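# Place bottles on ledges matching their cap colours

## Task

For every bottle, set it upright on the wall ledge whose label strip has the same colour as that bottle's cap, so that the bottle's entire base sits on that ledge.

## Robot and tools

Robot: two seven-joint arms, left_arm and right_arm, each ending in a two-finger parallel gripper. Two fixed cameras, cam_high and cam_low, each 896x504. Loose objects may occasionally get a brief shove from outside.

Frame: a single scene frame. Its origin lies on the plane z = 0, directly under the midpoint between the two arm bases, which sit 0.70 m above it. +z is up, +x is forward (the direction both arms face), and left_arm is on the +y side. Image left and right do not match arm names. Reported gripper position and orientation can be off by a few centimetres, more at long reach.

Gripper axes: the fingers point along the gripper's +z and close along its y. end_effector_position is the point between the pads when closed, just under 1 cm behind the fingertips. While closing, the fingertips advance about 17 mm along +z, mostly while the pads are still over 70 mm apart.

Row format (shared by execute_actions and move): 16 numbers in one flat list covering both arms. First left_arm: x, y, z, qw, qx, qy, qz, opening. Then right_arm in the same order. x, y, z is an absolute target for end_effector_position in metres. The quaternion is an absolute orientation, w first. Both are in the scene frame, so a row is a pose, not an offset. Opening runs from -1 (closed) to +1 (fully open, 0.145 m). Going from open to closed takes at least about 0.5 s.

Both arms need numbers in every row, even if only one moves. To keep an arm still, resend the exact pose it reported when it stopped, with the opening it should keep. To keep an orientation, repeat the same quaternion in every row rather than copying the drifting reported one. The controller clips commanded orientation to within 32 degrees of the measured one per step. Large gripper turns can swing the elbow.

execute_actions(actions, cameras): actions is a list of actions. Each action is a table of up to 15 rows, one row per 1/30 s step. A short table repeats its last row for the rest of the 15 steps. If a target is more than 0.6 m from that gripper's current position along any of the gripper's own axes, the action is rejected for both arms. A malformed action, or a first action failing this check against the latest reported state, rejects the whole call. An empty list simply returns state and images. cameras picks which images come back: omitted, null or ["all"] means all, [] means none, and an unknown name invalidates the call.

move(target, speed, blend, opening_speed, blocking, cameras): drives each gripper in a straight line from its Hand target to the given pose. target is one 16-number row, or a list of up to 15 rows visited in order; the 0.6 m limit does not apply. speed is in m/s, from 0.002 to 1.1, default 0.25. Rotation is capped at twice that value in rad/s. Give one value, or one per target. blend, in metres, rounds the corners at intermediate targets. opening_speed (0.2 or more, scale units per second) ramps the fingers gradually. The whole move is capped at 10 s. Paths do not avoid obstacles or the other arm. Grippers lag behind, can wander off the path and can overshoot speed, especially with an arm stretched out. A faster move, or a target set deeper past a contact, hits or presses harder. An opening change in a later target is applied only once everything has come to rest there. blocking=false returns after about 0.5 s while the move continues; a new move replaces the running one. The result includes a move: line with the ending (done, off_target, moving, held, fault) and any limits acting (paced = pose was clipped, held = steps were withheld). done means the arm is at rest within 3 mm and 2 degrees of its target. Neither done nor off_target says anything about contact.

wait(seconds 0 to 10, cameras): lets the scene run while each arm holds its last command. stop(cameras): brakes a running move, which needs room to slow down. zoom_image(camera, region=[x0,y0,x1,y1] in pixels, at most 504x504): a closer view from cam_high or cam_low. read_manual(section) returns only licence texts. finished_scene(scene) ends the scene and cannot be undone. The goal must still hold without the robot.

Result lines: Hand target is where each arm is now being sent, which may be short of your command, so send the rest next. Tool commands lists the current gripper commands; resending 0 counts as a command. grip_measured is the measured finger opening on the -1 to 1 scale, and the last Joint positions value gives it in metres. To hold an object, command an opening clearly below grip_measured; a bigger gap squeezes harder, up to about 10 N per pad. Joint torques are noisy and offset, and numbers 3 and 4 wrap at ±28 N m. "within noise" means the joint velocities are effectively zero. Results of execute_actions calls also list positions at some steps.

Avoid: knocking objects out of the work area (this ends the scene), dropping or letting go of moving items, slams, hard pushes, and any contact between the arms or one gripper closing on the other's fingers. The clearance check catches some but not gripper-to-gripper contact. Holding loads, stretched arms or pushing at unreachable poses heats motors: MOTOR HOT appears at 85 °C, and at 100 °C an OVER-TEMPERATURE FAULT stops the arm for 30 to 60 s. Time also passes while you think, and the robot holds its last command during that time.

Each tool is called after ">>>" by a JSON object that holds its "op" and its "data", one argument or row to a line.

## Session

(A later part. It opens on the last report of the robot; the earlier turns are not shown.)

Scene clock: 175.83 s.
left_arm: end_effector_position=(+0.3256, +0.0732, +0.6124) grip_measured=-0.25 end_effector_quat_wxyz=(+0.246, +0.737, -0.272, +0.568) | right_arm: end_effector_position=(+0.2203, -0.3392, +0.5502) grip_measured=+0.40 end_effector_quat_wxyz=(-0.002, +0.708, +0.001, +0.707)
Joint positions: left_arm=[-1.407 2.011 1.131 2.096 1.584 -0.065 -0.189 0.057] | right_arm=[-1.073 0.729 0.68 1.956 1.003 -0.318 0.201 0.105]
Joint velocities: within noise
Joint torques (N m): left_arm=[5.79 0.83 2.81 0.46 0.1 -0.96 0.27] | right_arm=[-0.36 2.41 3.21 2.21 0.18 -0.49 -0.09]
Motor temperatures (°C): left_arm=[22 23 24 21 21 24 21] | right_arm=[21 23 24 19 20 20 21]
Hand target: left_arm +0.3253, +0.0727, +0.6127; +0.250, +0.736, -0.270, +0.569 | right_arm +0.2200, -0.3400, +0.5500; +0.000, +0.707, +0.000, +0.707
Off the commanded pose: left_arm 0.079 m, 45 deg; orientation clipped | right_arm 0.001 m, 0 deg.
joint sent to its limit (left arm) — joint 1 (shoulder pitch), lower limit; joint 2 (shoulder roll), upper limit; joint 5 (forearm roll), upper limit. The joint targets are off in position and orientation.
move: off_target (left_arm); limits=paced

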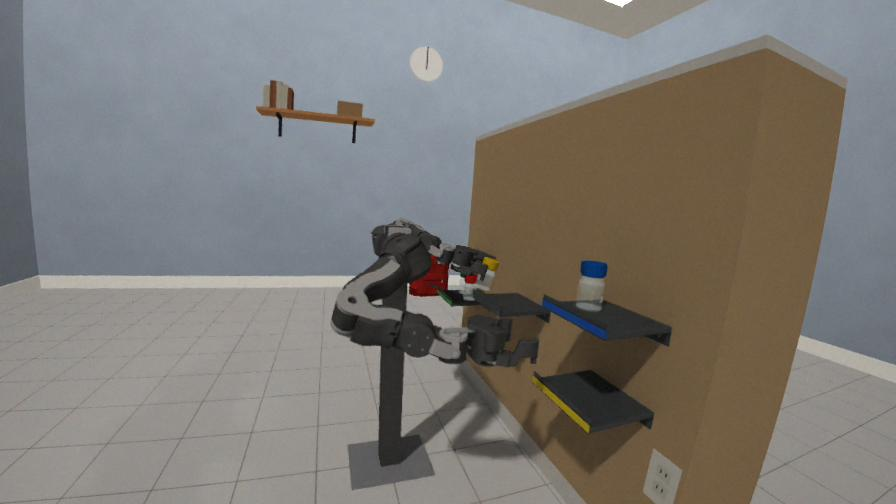

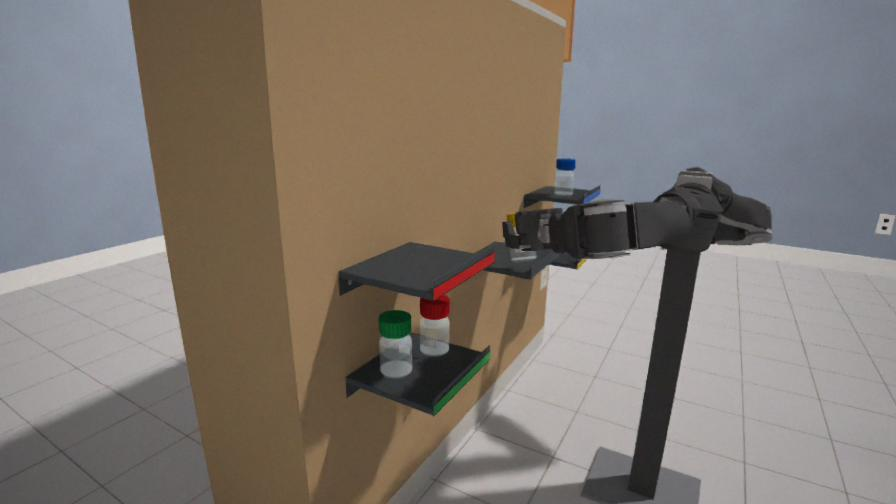

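>>> {"op": "move", "data": {
  "target": [
    [0.26,0.20,0.66,0,0.7071,0,0.7071,-0.6,0.22,-0.34,0.55,0,0.7071,0,0.7071,0.4],
    [0.23,0.33,0.62,0,0.7071,0,0.7071,-0.6,0.22,-0.34,0.55,0,0.7071,0,0.7071,0.4],
    [0.25,0.33,0.45,0,0.7071,0,0.7071,-0.6,0.22,-0.34,0.55,0,0.7071,0,0.7071,0.4],
    [0.25,0.17,0.48,0,0.7071,0,0.7071,-0.6,0.22,-0.34,0.55,0,0.7071,0,0.7071,0.4]
  ],
  "speed": 0.25,
  "blend": [0.01,0.01,0.01,0]
}}

Scene clock: 191.00 s.
left_arm: end_effector_position=(+0.2496, +0.1691, +0.4781) grip_measured=-0.25 end_effector_quat_wxyz=(+0.002, +0.710, -0.002, +0.704) | right_arm: end_effector_position=(+0.2203, -0.3392, +0.5502) grip_measured=+0.40 end_effector_quat_wxyz=(-0.002, +0.708, +0.001, +0.707)
Joint positions: left_arm=[-0.562 0.501 -0.267 2.008 0.267 -0.244 -0.434 0.057] | right_arm=[-1.073 0.729 0.68 1.956 1.003 -0.318 0.201 0.105]
Joint velocities: within noise
Joint torques (N m): left_arm=[0.88 1.46 0.95 5.72 -0.24 -0.8 -0.01] | right_arm=[-0.41 2.44 3.25 2.32 0.17 -0.49 -0.08]
Motor temperatures (°C): left_arm=[23 22 24 21 21 25 21] | right_arm=[21 23 24 19 20 20 21]
Hand target: left_arm +0.2500, +0.1700, +0.4801; +0.000, +0.707, +0.000, +0.707 | right_arm +0.2200, -0.3400, +0.5500; +0.000, +0.707, +0.000, +0.707
Off the commanded pose: left_arm 0.002 m, 1 deg | right_arm 0.001 m, 0 deg.
move: done

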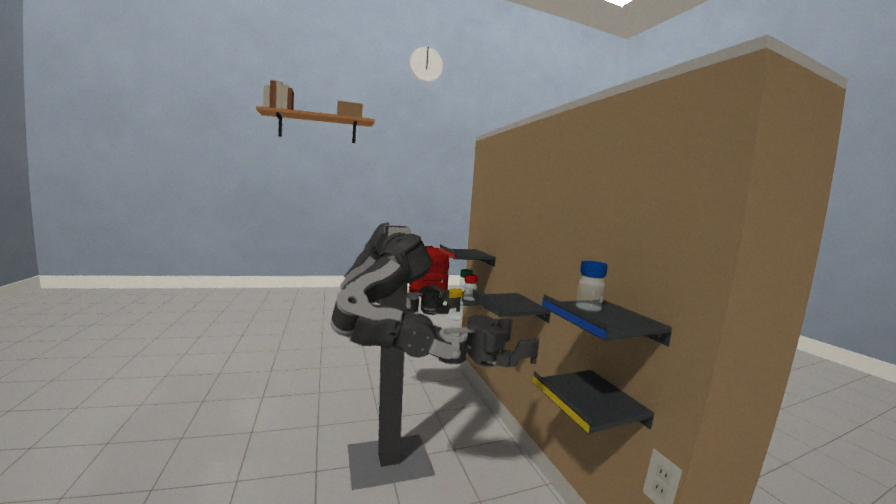

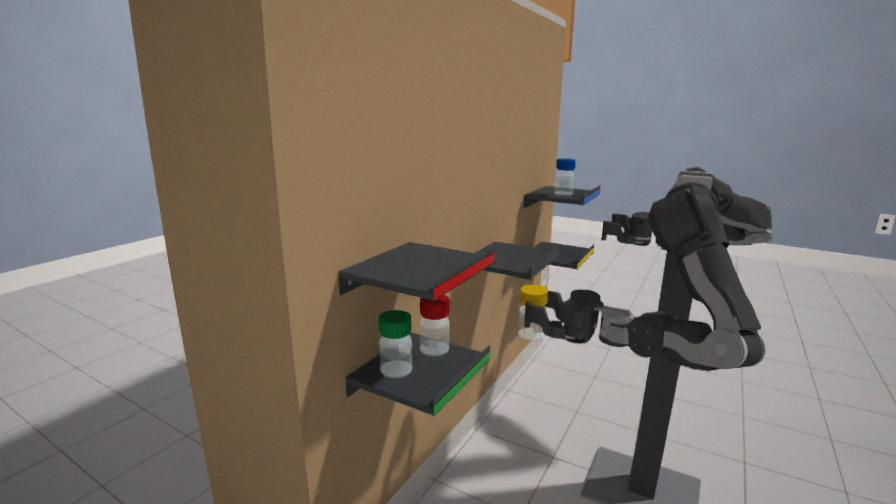

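>>> {"op": "move", "data": {
  "target": [
    [0.255,0.13,0.58,0,0.7071,0,0.7071,-0.6,0.22,-0.34,0.55,0,0.7071,0,0.7071,0.4],
    [0.27,0.03,0.632,0,0.7071,0,0.7071,-0.6,0.22,-0.34,0.55,0,0.7071,0,0.7071,0.4],
    [0.375,0.025,0.635,0,0.7071,0,0.7071,-0.6,0.22,-0.34,0.55,0,0.7071,0,0.7071,0.4],
    [0.375,0.025,0.588,0,0.7071,0,0.7071,-0.6,0.22,-0.34,0.55,0,0.7071,0,0.7071,0.4]
  ],
  "speed": [0.2,0.2,0.2,0.08],
  "blend": [0.02,0.01,0.003,0]
}}

>>> {"op": "zoom_image", "data": {
  "camera": "cam_low",
  "region": [440, 170, 600, 310]
}}

>>> {"op": "zoom_image", "data": {
  "camera": "cam_high",
  "region": [430, 220, 570, 340]
}}

Scene clock: 203.20 s.
left_arm: end_effector_position=(+0.3747, +0.0255, +0.5872) grip_measured=-0.25 end_effector_quat_wxyz=(-0.001, +0.710, +0.000, +0.704) | right_arm: end_effector_position=(+0.2203, -0.3392, +0.5502) grip_measured=+0.40 end_effector_quat_wxyz=(-0.002, +0.708, +0.001, +0.707)
Joint positions: left_arm=[0.258 -0.09 -0.571 1.807 0.078 0.508 -0.613 0.057] | right_arm=[-1.073 0.729 0.68 1.956 1.003 -0.318 0.201 0.105]
Joint velocities: within noise
Joint torques (N m): left_arm=[6.4 -2.31 -0.59 4.44 -0.21 -0.87 0.12] | right_arm=[-0.3 2.39 3.25 2.25 0.17 -0.48 -0.1]
Motor temperatures (°C): left_arm=[22 22 24 22 21 25 21] | right_arm=[21 23 24 19 20 20 21]
Hand target: left_arm +0.3750, +0.0250, +0.5879; +0.000, +0.707, +0.000, +0.707 | right_arm +0.2200, -0.3400, +0.5500; +0.000, +0.707, +0.000, +0.707
Off the commanded pose: left_arm 0.001 m, 0 deg | right_arm 0.001 m, 0 deg.
move: done

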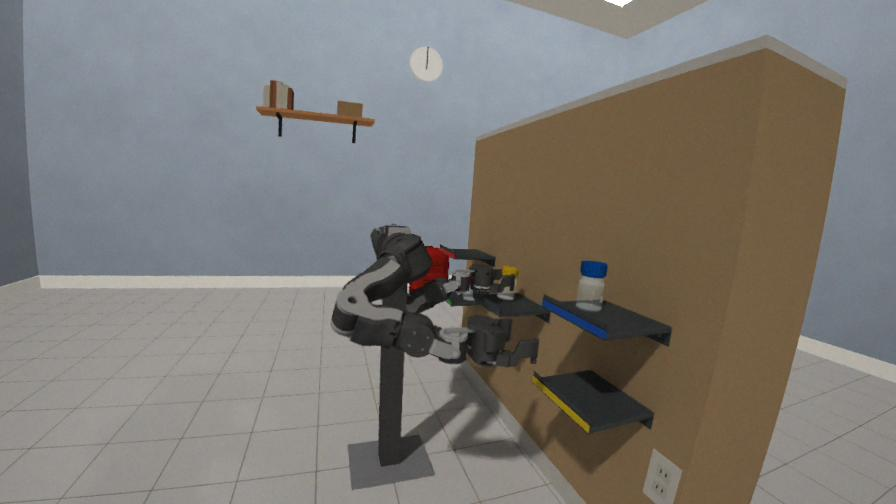

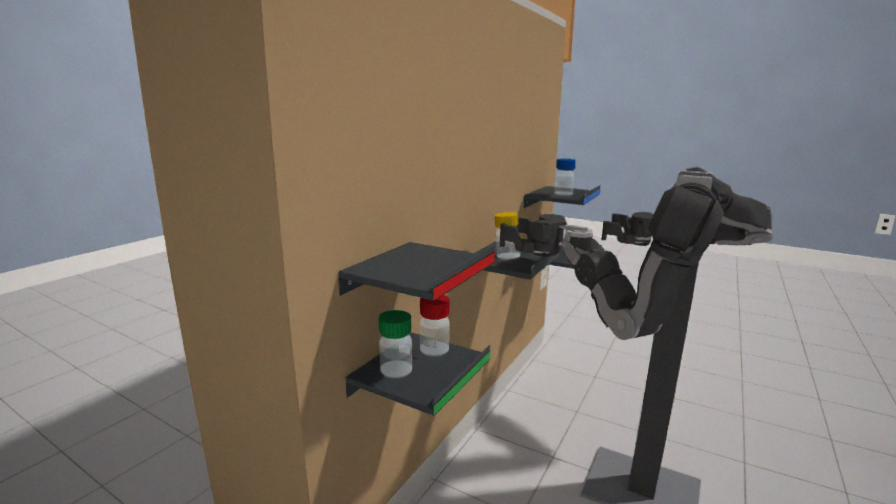

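Scaled by 3.150 from the camera's 896x504 image, which has a finer 1280x720 frame.

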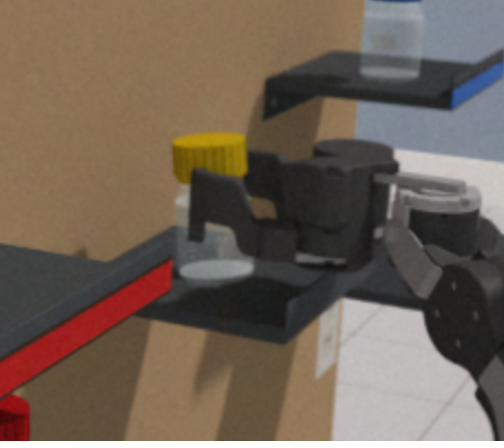

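Scaled by 3.600 from the camera's 896x504 image, which has a finer 1280x720 frame.

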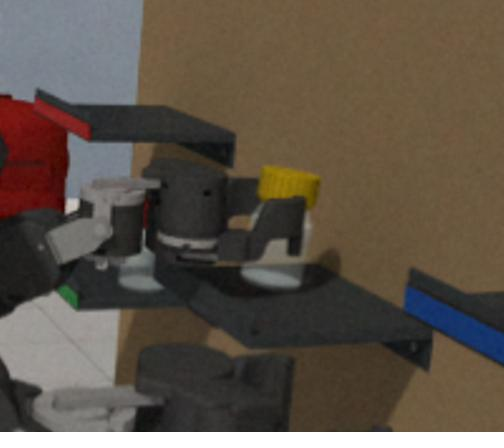

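>>> {"op": "move", "data": {
  "target": [
    [0.375,0.025,0.577,0,0.7071,0,0.7071,-0.6,0.22,-0.34,0.55,0,0.7071,0,0.7071,0.4],
    [0.368,0.025,0.575,0,0.7071,0,0.7071,-0.6,0.22,-0.34,0.55,0,0.7071,0,0.7071,0.4]
  ],
  "speed": 0.05
}}

>>> {"op": "zoom_image", "data": {
  "camera": "cam_low",
  "region": [440, 170, 600, 310]
}}

>>> {"op": "zoom_image", "data": {
  "camera": "cam_high",
  "region": [430, 220, 570, 340]
}}

Scene clock: 215.27 s.
left_arm: end_effector_position=(+0.3686, +0.0253, +0.5827) grip_measured=-0.25 end_effector_quat_wxyz=(+0.001, +0.697, +0.003, +0.717) | right_arm: end_effector_position=(+0.2203, -0.3392, +0.5502) grip_measured=+0.40 end_effector_quat_wxyz=(-0.002, +0.708, +0.001, +0.707)
Joint positions: left_arm=[0.215 -0.08 -0.583 1.807 0.046 0.431 -0.61 0.057] | right_arm=[-1.073 0.729 0.68 1.956 1.003 -0.318 0.201 0.105]
Joint velocities: within noise
Joint torques (N m): left_arm=[3.52 -2.25 -0.16 4.36 0.08 -0.09 0.13] | right_arm=[-0.3 2.57 3.18 2.21 0.19 -0.49 -0.06]
Motor temperatures (°C): left_arm=[23 22 23 22 21 25 21] | right_arm=[21 23 23 19 20 20 21]
Hand target: left_arm +0.3679, +0.0250, +0.5751; +0.000, +0.707, +0.000, +0.707 | right_arm +0.2200, -0.3400, +0.5500; +0.000, +0.707, +0.000, +0.707
Off the commanded pose: left_arm 0.008 m, 2 deg | right_arm 0.001 m, 0 deg.
move: off_target (left_arm)

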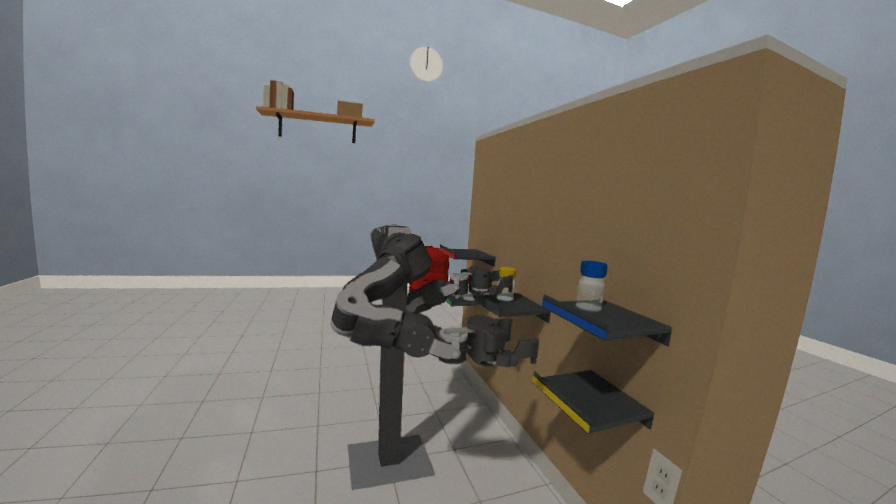

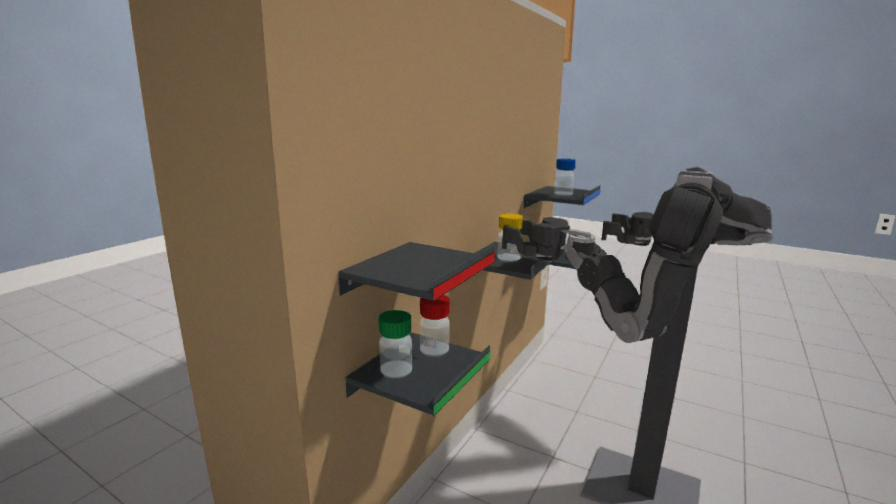

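Scaled by 3.150 from the camera's 896x504 image, which has a finer 1280x720 frame.

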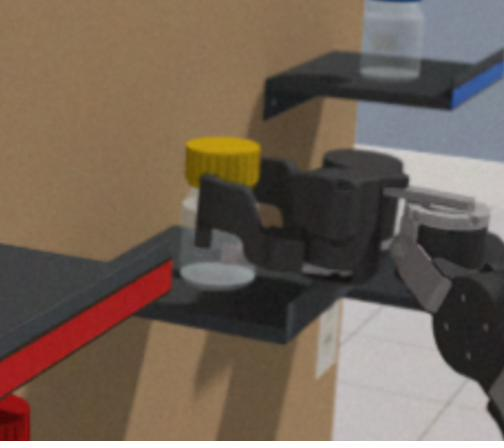

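Scaled by 3.600 from the camera's 896x504 image, which has a finer 1280x720 frame.

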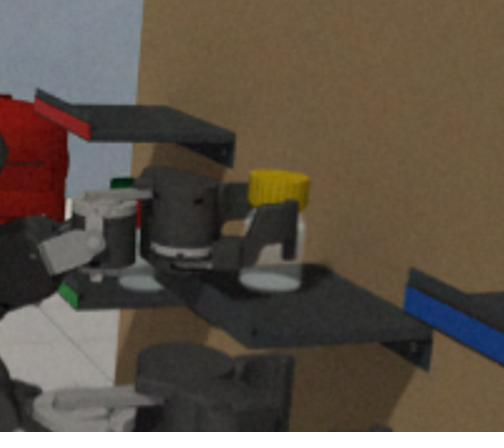

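>>> {"op": "move", "data": {
  "target": [
    [0.368,0.025,0.580,0,0.7071,0,0.7071,-0.6,0.24,-0.28,0.53,0,0.7071,0,0.7071,0.4],
    [0.368,0.025,0.580,0,0.7071,0,0.7071,0.1,0.24,-0.28,0.53,0,0.7071,0,0.7071,0.4],
    [0.255,0.035,0.585,0,0.7071,0,0.7071,0.1,0.25,-0.2,0.52,0,0.7071,0,0.7071,0.4],
    [0.245,0.19,0.52,0,0.7071,0,0.7071,0.1,0.25,-0.12,0.55,0,0.7071,0,0.7071,0.4],
    [0.225,0.343,0.497,0,0.7071,0,0.7071,0.0,0.26,0.02,0.588,0,0.7071,0,0.7071,0.4]
  ],
  "speed": [0.2,0.2,0.2,0.25,0.25],
  "opening_speed": 1,
  "blend": [0,0,0.02,0.02,0]
}}

>>> {"op": "zoom_image", "data": {
  "camera": "cam_low",
  "region": [320, 170, 620, 430]
}}

>>> {"op": "zoom_image", "data": {
  "camera": "cam_high",
  "region": [430, 220, 570, 340]
}}

Scene clock: 237.23 s.
left_arm: end_effector_position=(+0.2250, +0.3438, +0.4971) grip_measured=+0.00 end_effector_quat_wxyz=(-0.002, +0.707, +0.002, +0.707) | right_arm: end_effector_position=(+0.2642, +0.0147, +0.5887) grip_measured=+0.40 end_effector_quat_wxyz=(+0.004, +0.705, -0.004, +0.709)
Joint positions: left_arm=[-1.001 0.921 0.336 1.735 1.009 -0.632 0.077 0.076] | right_arm=[-0.043 -0.093 -0.987 2.053 -0.108 0.53 -0.944 0.105]
Joint velocities: within noise
Joint torques (N m): left_arm=[0.04 3.97 2.07 2.69 0.21 -0.69 0.23] | right_arm=[-0.04 -5.79 -4.96 3.21 -0.56 -0.15 -0.13]
Motor temperatures (°C): left_arm=[22 22 23 23 21 24 21] | right_arm=[21 23 24 20 20 20 21]
Hand target: left_arm +0.2250, +0.3430, +0.4970; +0.000, +0.707, +0.000, +0.707 | right_arm +0.2601, +0.0199, +0.5881; +0.000, +0.707, +0.000, +0.707
Off the commanded pose: left_arm 0.001 m, 0 deg | right_arm 0.007 m, 1 deg.
move: off_target (right_arm)

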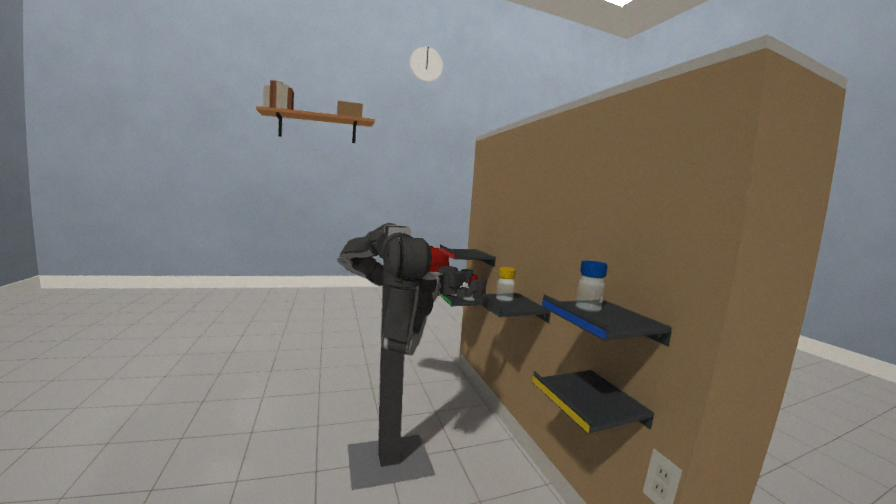

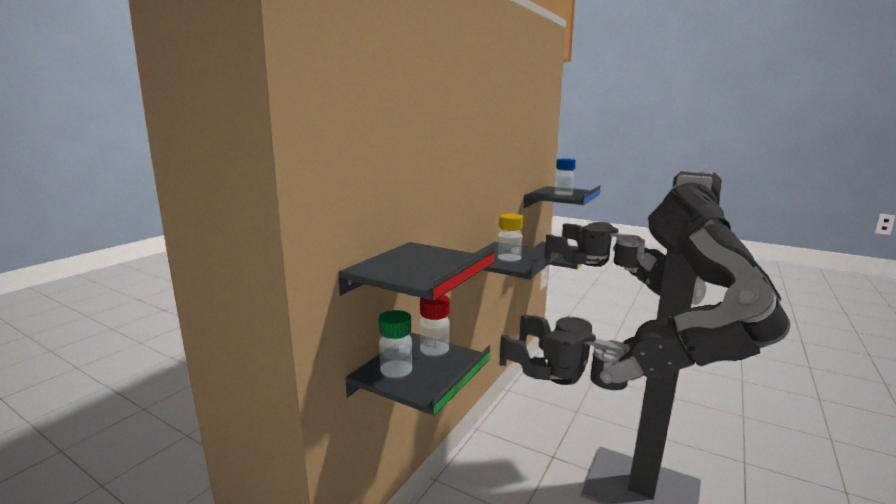

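Scaled by 1.680 from the camera's 896x504 image, which has a finer 1280x720 frame.

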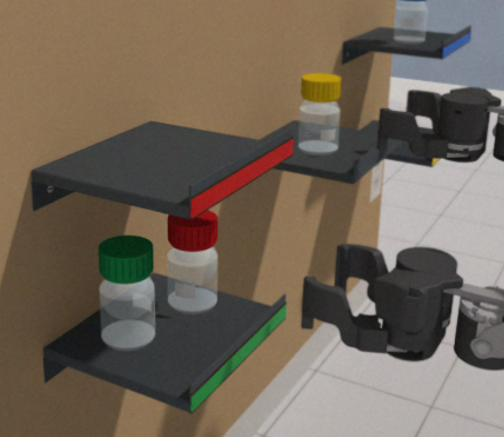

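Scaled by 3.600 from the camera's 896x504 image, which has a finer 1280x720 frame.

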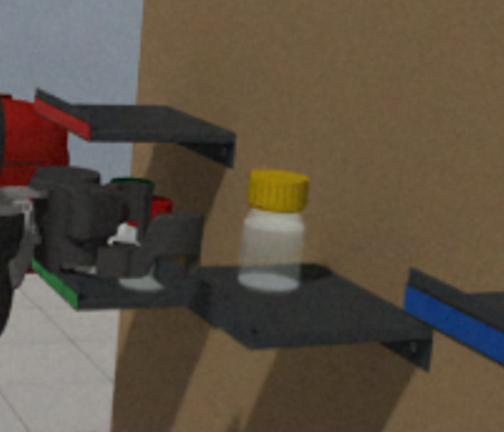

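>>> {"op": "move", "data": {
  "target": [
    [0.383,0.342,0.497,0,0.7071,0,0.7071,0.0,0.370,0.022,0.588,0,0.7071,0,0.7071,0.4],
    [0.383,0.342,0.497,0,0.7071,0,0.7071,-0.6,0.370,0.022,0.588,0,0.7071,0,0.7071,-0.6],
    [0.383,0.342,0.545,0,0.7071,0,0.7071,-0.6,0.370,0.022,0.642,0,0.7071,0,0.7071,-0.6]
  ],
  "speed": [0.12,0.1,0.1],
  "opening_speed": 1.5
}}

>>> {"op": "zoom_image", "data": {
  "camera": "cam_low",
  "region": [320, 170, 620, 430]
}}

>>> {"op": "zoom_image", "data": {
  "camera": "cam_high",
  "region": [430, 220, 570, 340]
}}

Scene clock: 255.20 s.
left_arm: end_effector_position=(+0.3830, +0.3415, +0.5435) grip_measured=-0.24 end_effector_quat_wxyz=(+0.001, +0.710, -0.003, +0.704) | right_arm: end_effector_position=(+0.3706, +0.0222, +0.6413) grip_measured=-0.24 end_effector_quat_wxyz=(-0.002, +0.708, +0.001, +0.706)
Joint positions: left_arm=[0.065 1.035 -0.218 1.446 1.046 -0.178 0.002 0.058] | right_arm=[0.514 -0.176 -0.76 1.767 0.3 0.669 -0.934 0.058]
Joint velocities: within noise
Joint torques (N m): left_arm=[5.21 6.4 3.56 3.43 0.18 -0.8 -0.04] | right_arm=[5.02 -3.47 -0.01 3.6 -0.41 -0.26 -0.15]
Motor temperatures (°C): left_arm=[22 23 23 22 21 25 21] | right_arm=[21 24 24 20 20 20 21]
Hand target: left_arm +0.3830, +0.3419, +0.5450; +0.000, +0.707, +0.000, +0.707 | right_arm +0.3700, +0.0220, +0.6420; +0.000, +0.707, +0.000, +0.707
Off the commanded pose: left_arm 0.002 m, 1 deg | right_arm 0.001 m, 0 deg.
joint sent to its limit (right arm) — joint 2 (shoulder roll), lower limit. The joint targets still meet the commanded pose.
move: done; target 2's new opening was sent with left_arm's hand 0.004 m and 1 deg from that target

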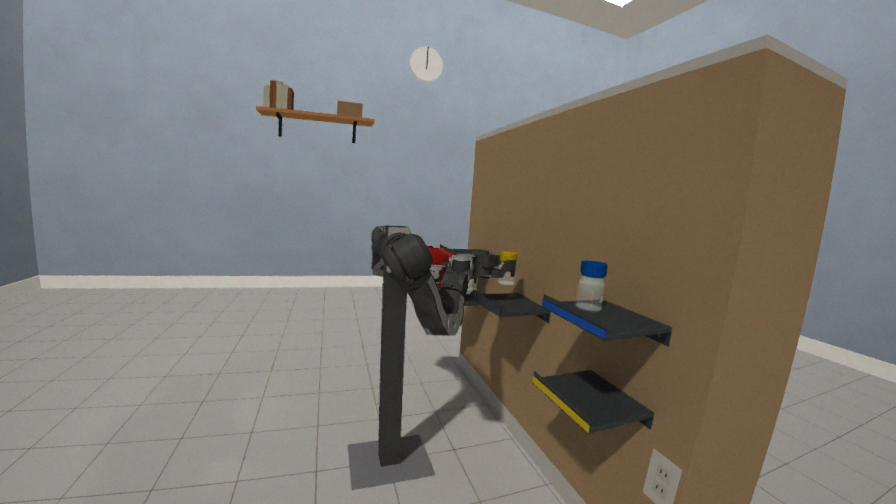

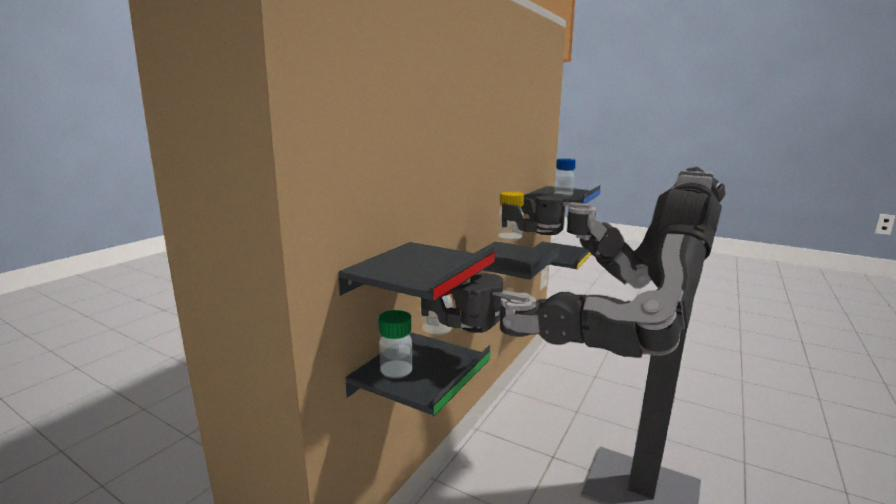

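Scaled by 1.680 from the camera's 896x504 image, which has a finer 1280x720 frame.

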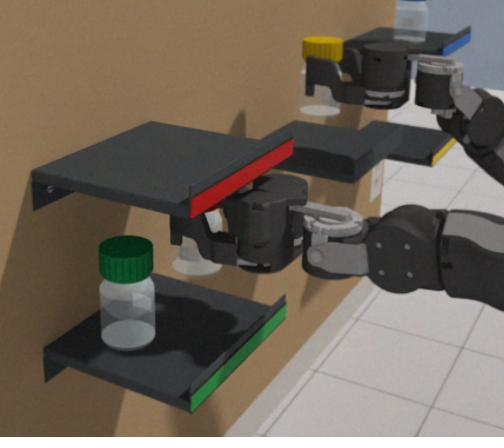

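Scaled by 3.600 from the camera's 896x504 image, which has a finer 1280x720 frame.

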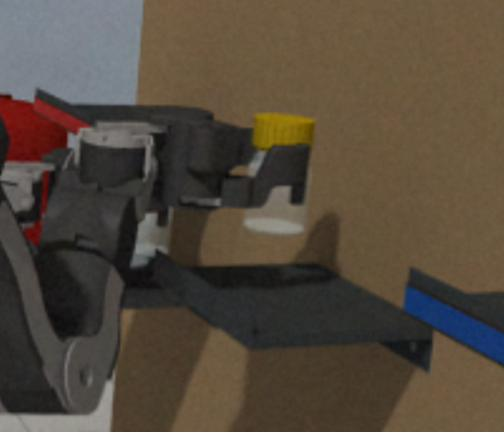

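>>> {"op": "move", "data": {
  "target": [
    [0.225,0.342,0.545,0,0.7071,0,0.7071,-0.6,0.280,0.0,0.635,0,0.7071,0,0.7071,-0.6],
    [0.22,0.36,0.64,0,0.7071,0,0.7071,-0.6,0.25,-0.2,0.56,0,0.7071,0,0.7071,-0.6],
    [0.22,0.37,0.740,0,0.7071,0,0.7071,-0.6,0.225,-0.36,0.540,0,0.7071,0,0.7071,-0.6],
    [0.381,0.37,0.740,0,0.7071,0,0.7071,-0.6,0.378,-0.368,0.540,0,0.7071,0,0.7071,-0.6]
  ],
  "speed": [0.18,0.25,0.25,0.18],
  "blend": [0.03,0.03,0.015,0]
}}

>>> {"op": "zoom_image", "data": {
  "camera": "cam_low",
  "region": [320, 150, 520, 350]
}}

>>> {"op": "zoom_image", "data": {
  "camera": "cam_high",
  "region": [500, 240, 680, 430]
}}

Scene clock: 276.00 s.
left_arm: end_effector_position=(+0.3815, +0.3681, +0.7397) grip_measured=-0.24 end_effector_quat_wxyz=(+0.001, +0.710, -0.003, +0.704) | right_arm: end_effector_position=(+0.3777, -0.3696, +0.5392) grip_measured=-0.23 end_effector_quat_wxyz=(+0.002, +0.709, -0.002, +0.705)
Joint positions: left_arm=[-1.012 1.603 1.201 1.56 1.583 0.197 -0.013 0.058] | right_arm=[0.083 1.121 -0.304 1.341 1.164 -0.282 0.075 0.059]
Joint velocities: within noise
Joint torques (N m): left_arm=[4.95 3.47 3.34 0.03 0.2 -0.98 -0.01] | right_arm=[4.1 7.03 3.97 2.11 0.12 -0.58 0.17]
Motor temperatures (°C): left_arm=[22 24 24 22 21 25 21] | right_arm=[22 23 23 20 20 20 21]
Hand target: left_arm +0.3810, +0.3700, +0.7400; +0.000, +0.707, +0.000, +0.707 | right_arm +0.3780, -0.3681, +0.5399; +0.000, +0.707, +0.000, +0.707
Off the commanded pose: left_arm 0.002 m, 1 deg | right_arm 0.002 m, 0 deg.
move: done

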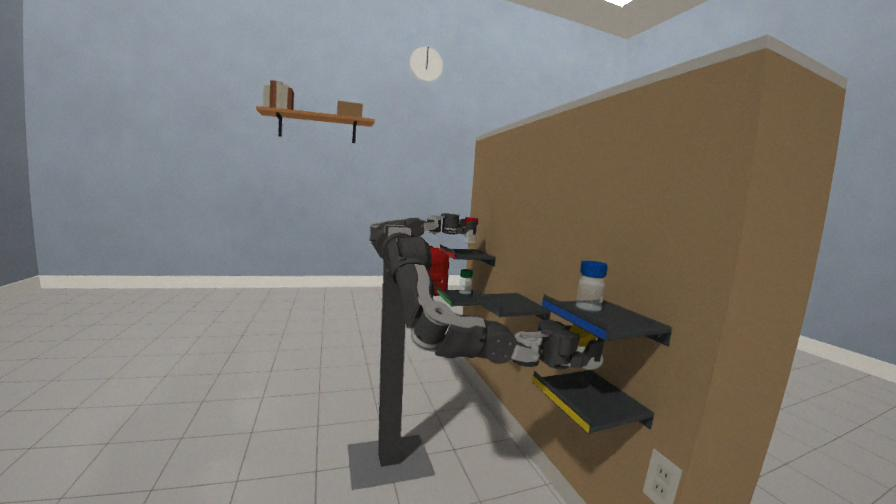

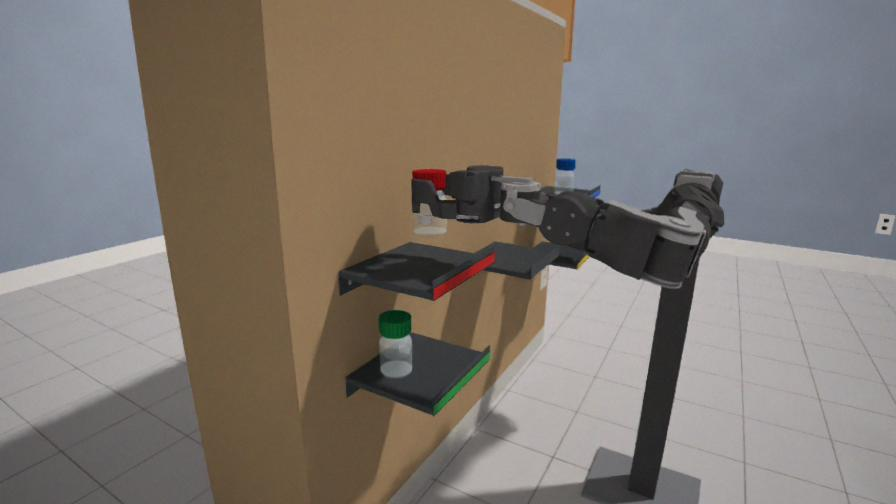

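Scaled by 2.520 from the camera's 896x504 image, which has a finer 1280x720 frame.

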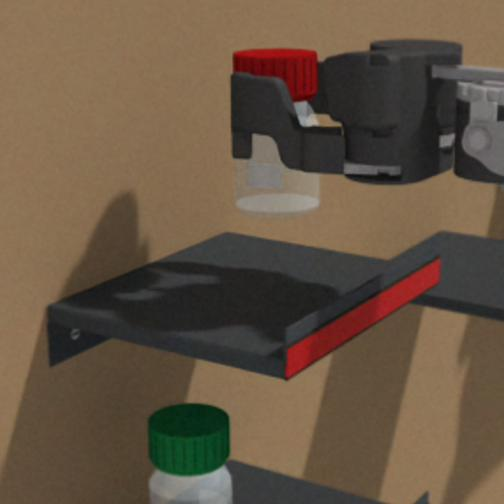

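Scaled by 2.653 from the camera's 896x504 image, which has a finer 1280x720 frame.

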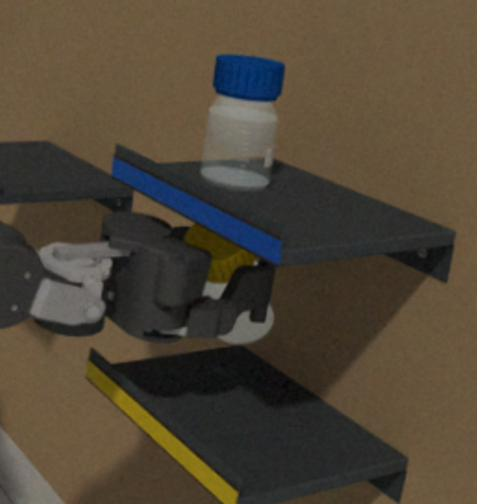

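>>> {"op": "move", "data": {
  "target": [
    [0.381,0.37,0.690,0,0.7071,0,0.7071,-0.6,0.376,-0.369,0.489,0,0.7071,0,0.7071,-0.6],
    [0.381,0.37,0.684,0,0.7071,0,0.7071,-0.6,0.402,-0.369,0.485,0,0.7071,0,0.7071,-0.6]
  ],
  "speed": 0.06
}}

>>> {"op": "zoom_image", "data": {
  "camera": "cam_low",
  "region": [320, 150, 520, 350]
}}

>>> {"op": "zoom_image", "data": {
  "camera": "cam_high",
  "region": [500, 240, 680, 430]
}}

Scene clock: 293.87 s.
left_arm: end_effector_position=(+0.3814, +0.3689, +0.6937) grip_measured=-0.24 end_effector_quat_wxyz=(+0.002, +0.695, -0.001, +0.719) | right_arm: end_effector_position=(+0.4029, -0.3721, +0.4914) grip_measured=-0.23 end_effector_quat_wxyz=(+0.004, +0.700, -0.005, +0.715)
Joint positions: left_arm=[-1.176 1.582 1.133 1.578 1.576 -0.077 -0.013 0.058] | right_arm=[0.304 0.874 -0.392 0.982 1.006 -0.369 0.228 0.059]
Joint velocities: within noise
Joint torques (N m): left_arm=[3.05 2.94 1.96 0.29 0.08 -0.16 -0.01] | right_arm=[4.07 6.08 1.28 1.91 0.13 -0.15 0.23]
Motor temperatures (°C): left_arm=[23 23 25 22 21 26 21] | right_arm=[22 24 24 20 20 20 21]
Hand target: left_arm +0.3809, +0.3700, +0.6840; +0.000, +0.707, +0.000, +0.707 | right_arm +0.4019, -0.3691, +0.4850; +0.000, +0.707, +0.000, +0.707
Off the commanded pose: left_arm 0.010 m, 2 deg | right_arm 0.007 m, 1 deg.
move: off_target (left_arm, right_arm)

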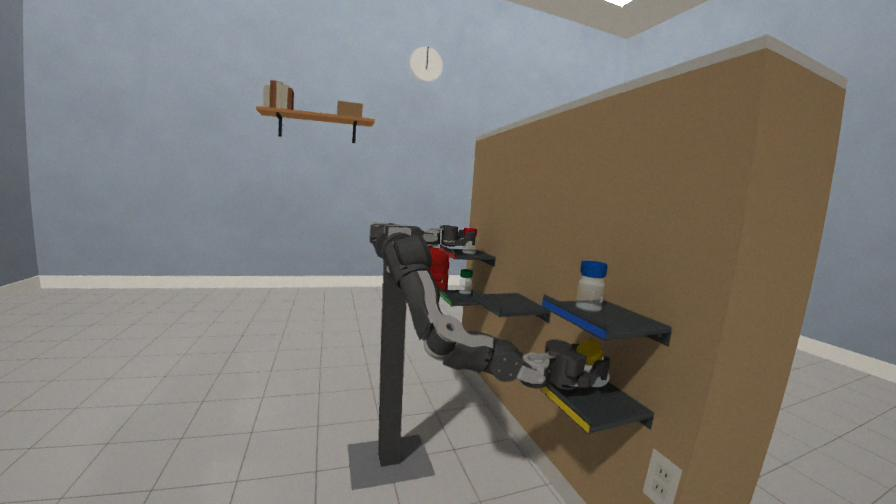

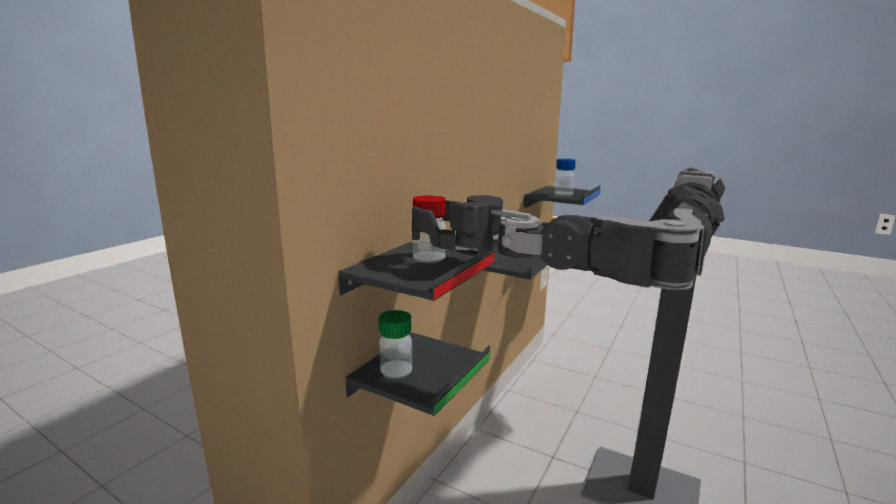

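Scaled by 2.520 from the camera's 896x504 image, which has a finer 1280x720 frame.

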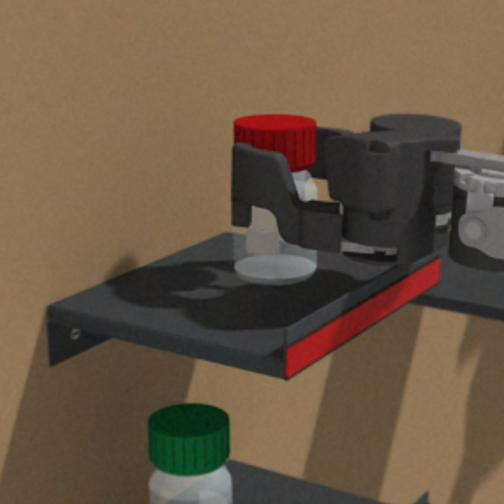

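Scaled by 2.653 from the camera's 896x504 image, which has a finer 1280x720 frame.

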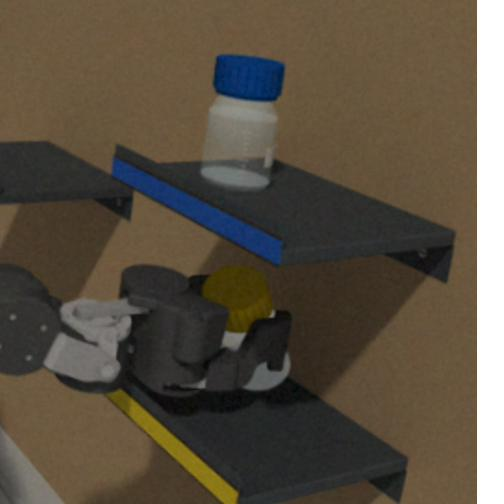

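>>> {"op": "move", "data": {
  "target": [
    [0.381,0.37,0.690,0,0.7071,0,0.7071,-0.6,0.38,-0.370,0.502,0,0.7071,0,0.7071,-0.6],
    [0.381,0.37,0.690,0,0.7071,0,0.7071,-0.6,0.374,-0.370,0.502,0,0.8191,0,0.5736,-0.6],
    [0.381,0.37,0.690,0,0.7071,0,0.7071,0.1,0.374,-0.370,0.502,0,0.8191,0,0.5736,-0.6],
    [0.24,0.37,0.70,0,0.7071,0,0.7071,0.1,0.374,-0.370,0.492,0,0.8191,0,0.5736,-0.6]
  ],
  "speed": [0.06,0.15,0.1,0.15],
  "opening_speed": 1
}}

>>> {"op": "zoom_image", "data": {
  "camera": "cam_low",
  "region": [320, 150, 520, 350]
}}

>>> {"op": "zoom_image", "data": {
  "camera": "cam_high",
  "region": [500, 240, 680, 430]
}}

Scene clock: 319.57 s.
left_arm: end_effector_position=(+0.2399, +0.3712, +0.7002) grip_measured=+0.10 end_effector_quat_wxyz=(-0.002, +0.706, +0.002, +0.708) | right_arm: end_effector_position=(+0.3728, -0.3707, +0.4896) grip_measured=-0.23 end_effector_quat_wxyz=(+0.002, +0.823, -0.001, +0.568)
Joint positions: left_arm=[-1.205 0.897 1.444 2.031 1.437 0.241 0.209 0.083] | right_arm=[0.142 1.137 -0.347 1.33 1.156 0.093 0.074 0.059]
Joint velocities: within noise
Joint torques (N m): left_arm=[-0.33 2.94 3.29 1.14 0.29 -0.51 0.22] | right_arm=[4.34 6.98 4.71 1.72 0.12 -0.74 0.14]
Motor temperatures (°C): left_arm=[22 23 25 21 21 25 21] | right_arm=[22 25 23 20 20 20 21]
Hand target: left_arm +0.2400, +0.3700, +0.7000; +0.000, +0.707, +0.000, +0.707 | right_arm +0.3740, -0.3700, +0.4921; +0.000, +0.819, +0.000, +0.574
Off the commanded pose: left_arm 0.001 m, 0 deg | right_arm 0.003 m, 1 deg.
move: done; target 3's new opening was sent with left_arm's hand 0.004 m and 1 deg from that target

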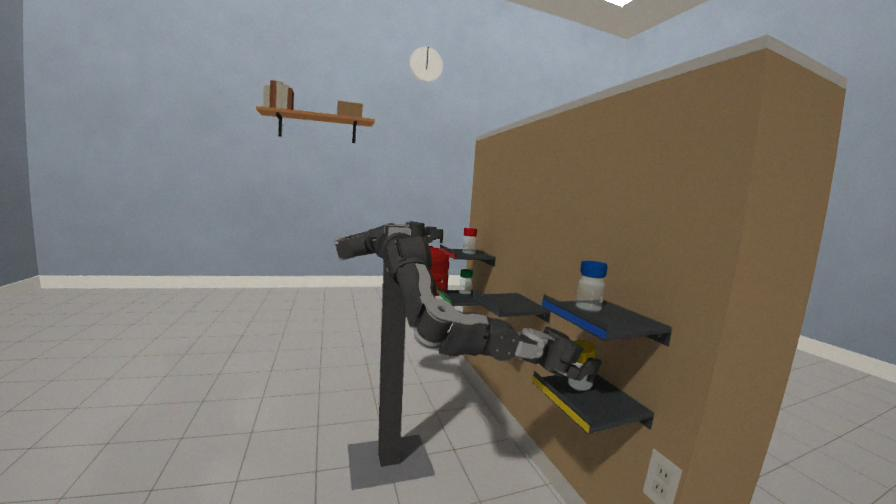

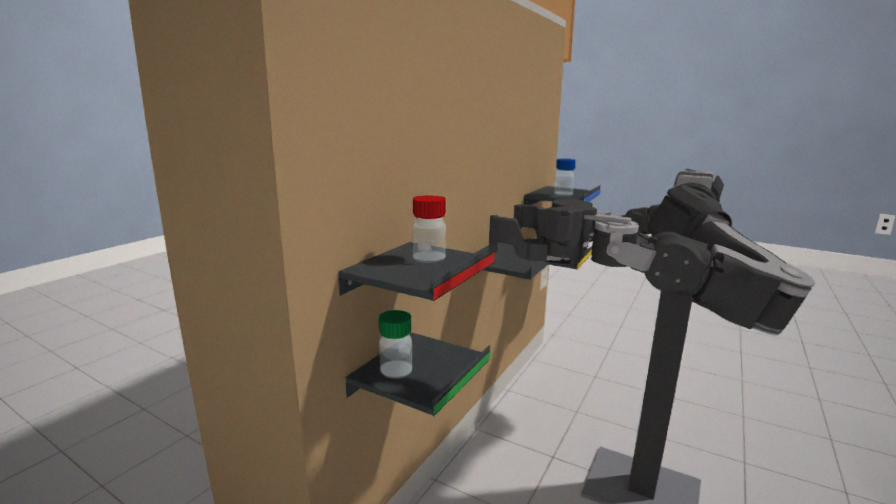

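Scaled by 2.520 from the camera's 896x504 image, which has a finer 1280x720 frame.

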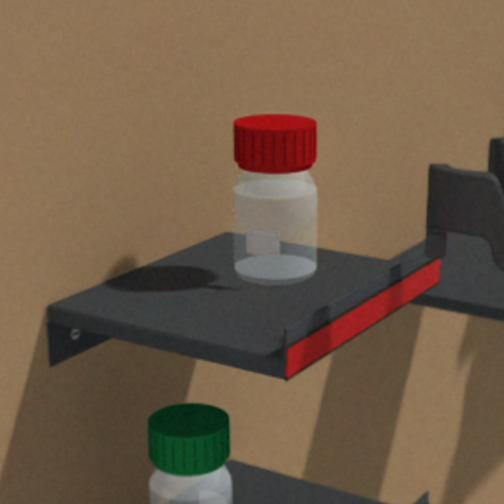

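Scaled by 2.653 from the camera's 896x504 image, which has a finer 1280x720 frame.

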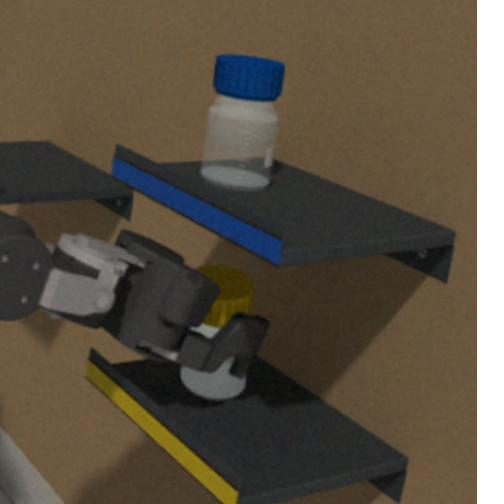

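>>> {"op": "move", "data": {
  "target": [
    [0.24,0.37,0.70,0,0.7071,0,0.7071,0.1,0.374,-0.370,0.478,0,0.8191,0,0.5736,-0.6]
  ],
  "speed": 0.05
}}

>>> {"op": "zoom_image", "data": {
  "camera": "cam_high",
  "region": [500, 300, 680, 430]
}}

Scene clock: 326.73 s.
left_arm: end_effector_position=(+0.2399, +0.3711, +0.7002) grip_measured=+0.10 end_effector_quat_wxyz=(-0.002, +0.706, +0.002, +0.708) | right_arm: end_effector_position=(+0.3769, -0.3710, +0.4873) grip_measured=-0.23 end_effector_quat_wxyz=(+0.000, +0.810, -0.001, +0.586)
Joint positions: left_arm=[-1.205 0.897 1.444 2.031 1.437 0.241 0.209 0.083] | right_arm=[0.158 1.1 -0.354 1.288 1.126 0.036 0.096 0.059]
Joint velocities: within noise
Joint torques (N m): left_arm=[-0.3 2.91 3.3 1.13 0.29 -0.51 0.23] | right_arm=[3.23 6.29 1.69 0.98 0.06 0.01 0.04]
Motor temperatures (°C): left_arm=[22 23 25 21 21 25 21] | right_arm=[22 25 24 20 20 20 21]
Hand target: left_arm +0.2400, +0.3699, +0.7000; +0.000, +0.707, +0.000, +0.707 | right_arm +0.3739, -0.3700, +0.4782; +0.000, +0.819, +0.000, +0.574
Off the commanded pose: left_arm 0.001 m, 0 deg | right_arm 0.010 m, 2 deg.
move: off_target (right_arm)

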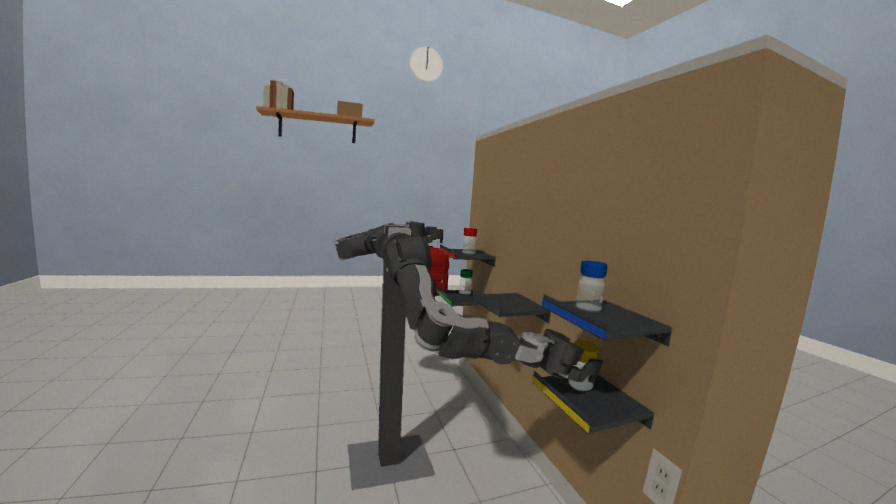

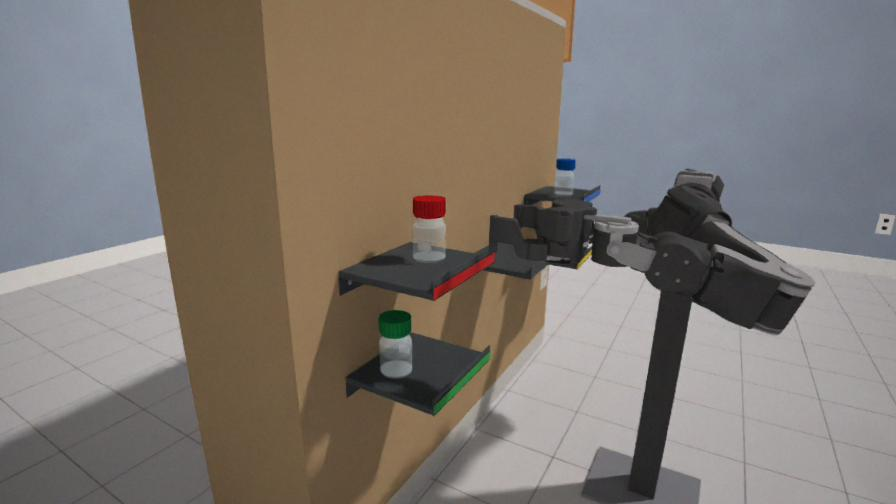

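Scaled by 2.800 from the camera's 896x504 image, which has a finer 1280x720 frame.

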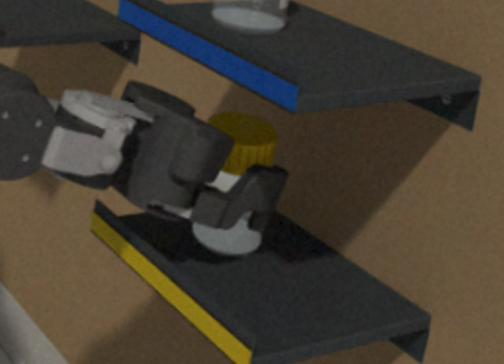

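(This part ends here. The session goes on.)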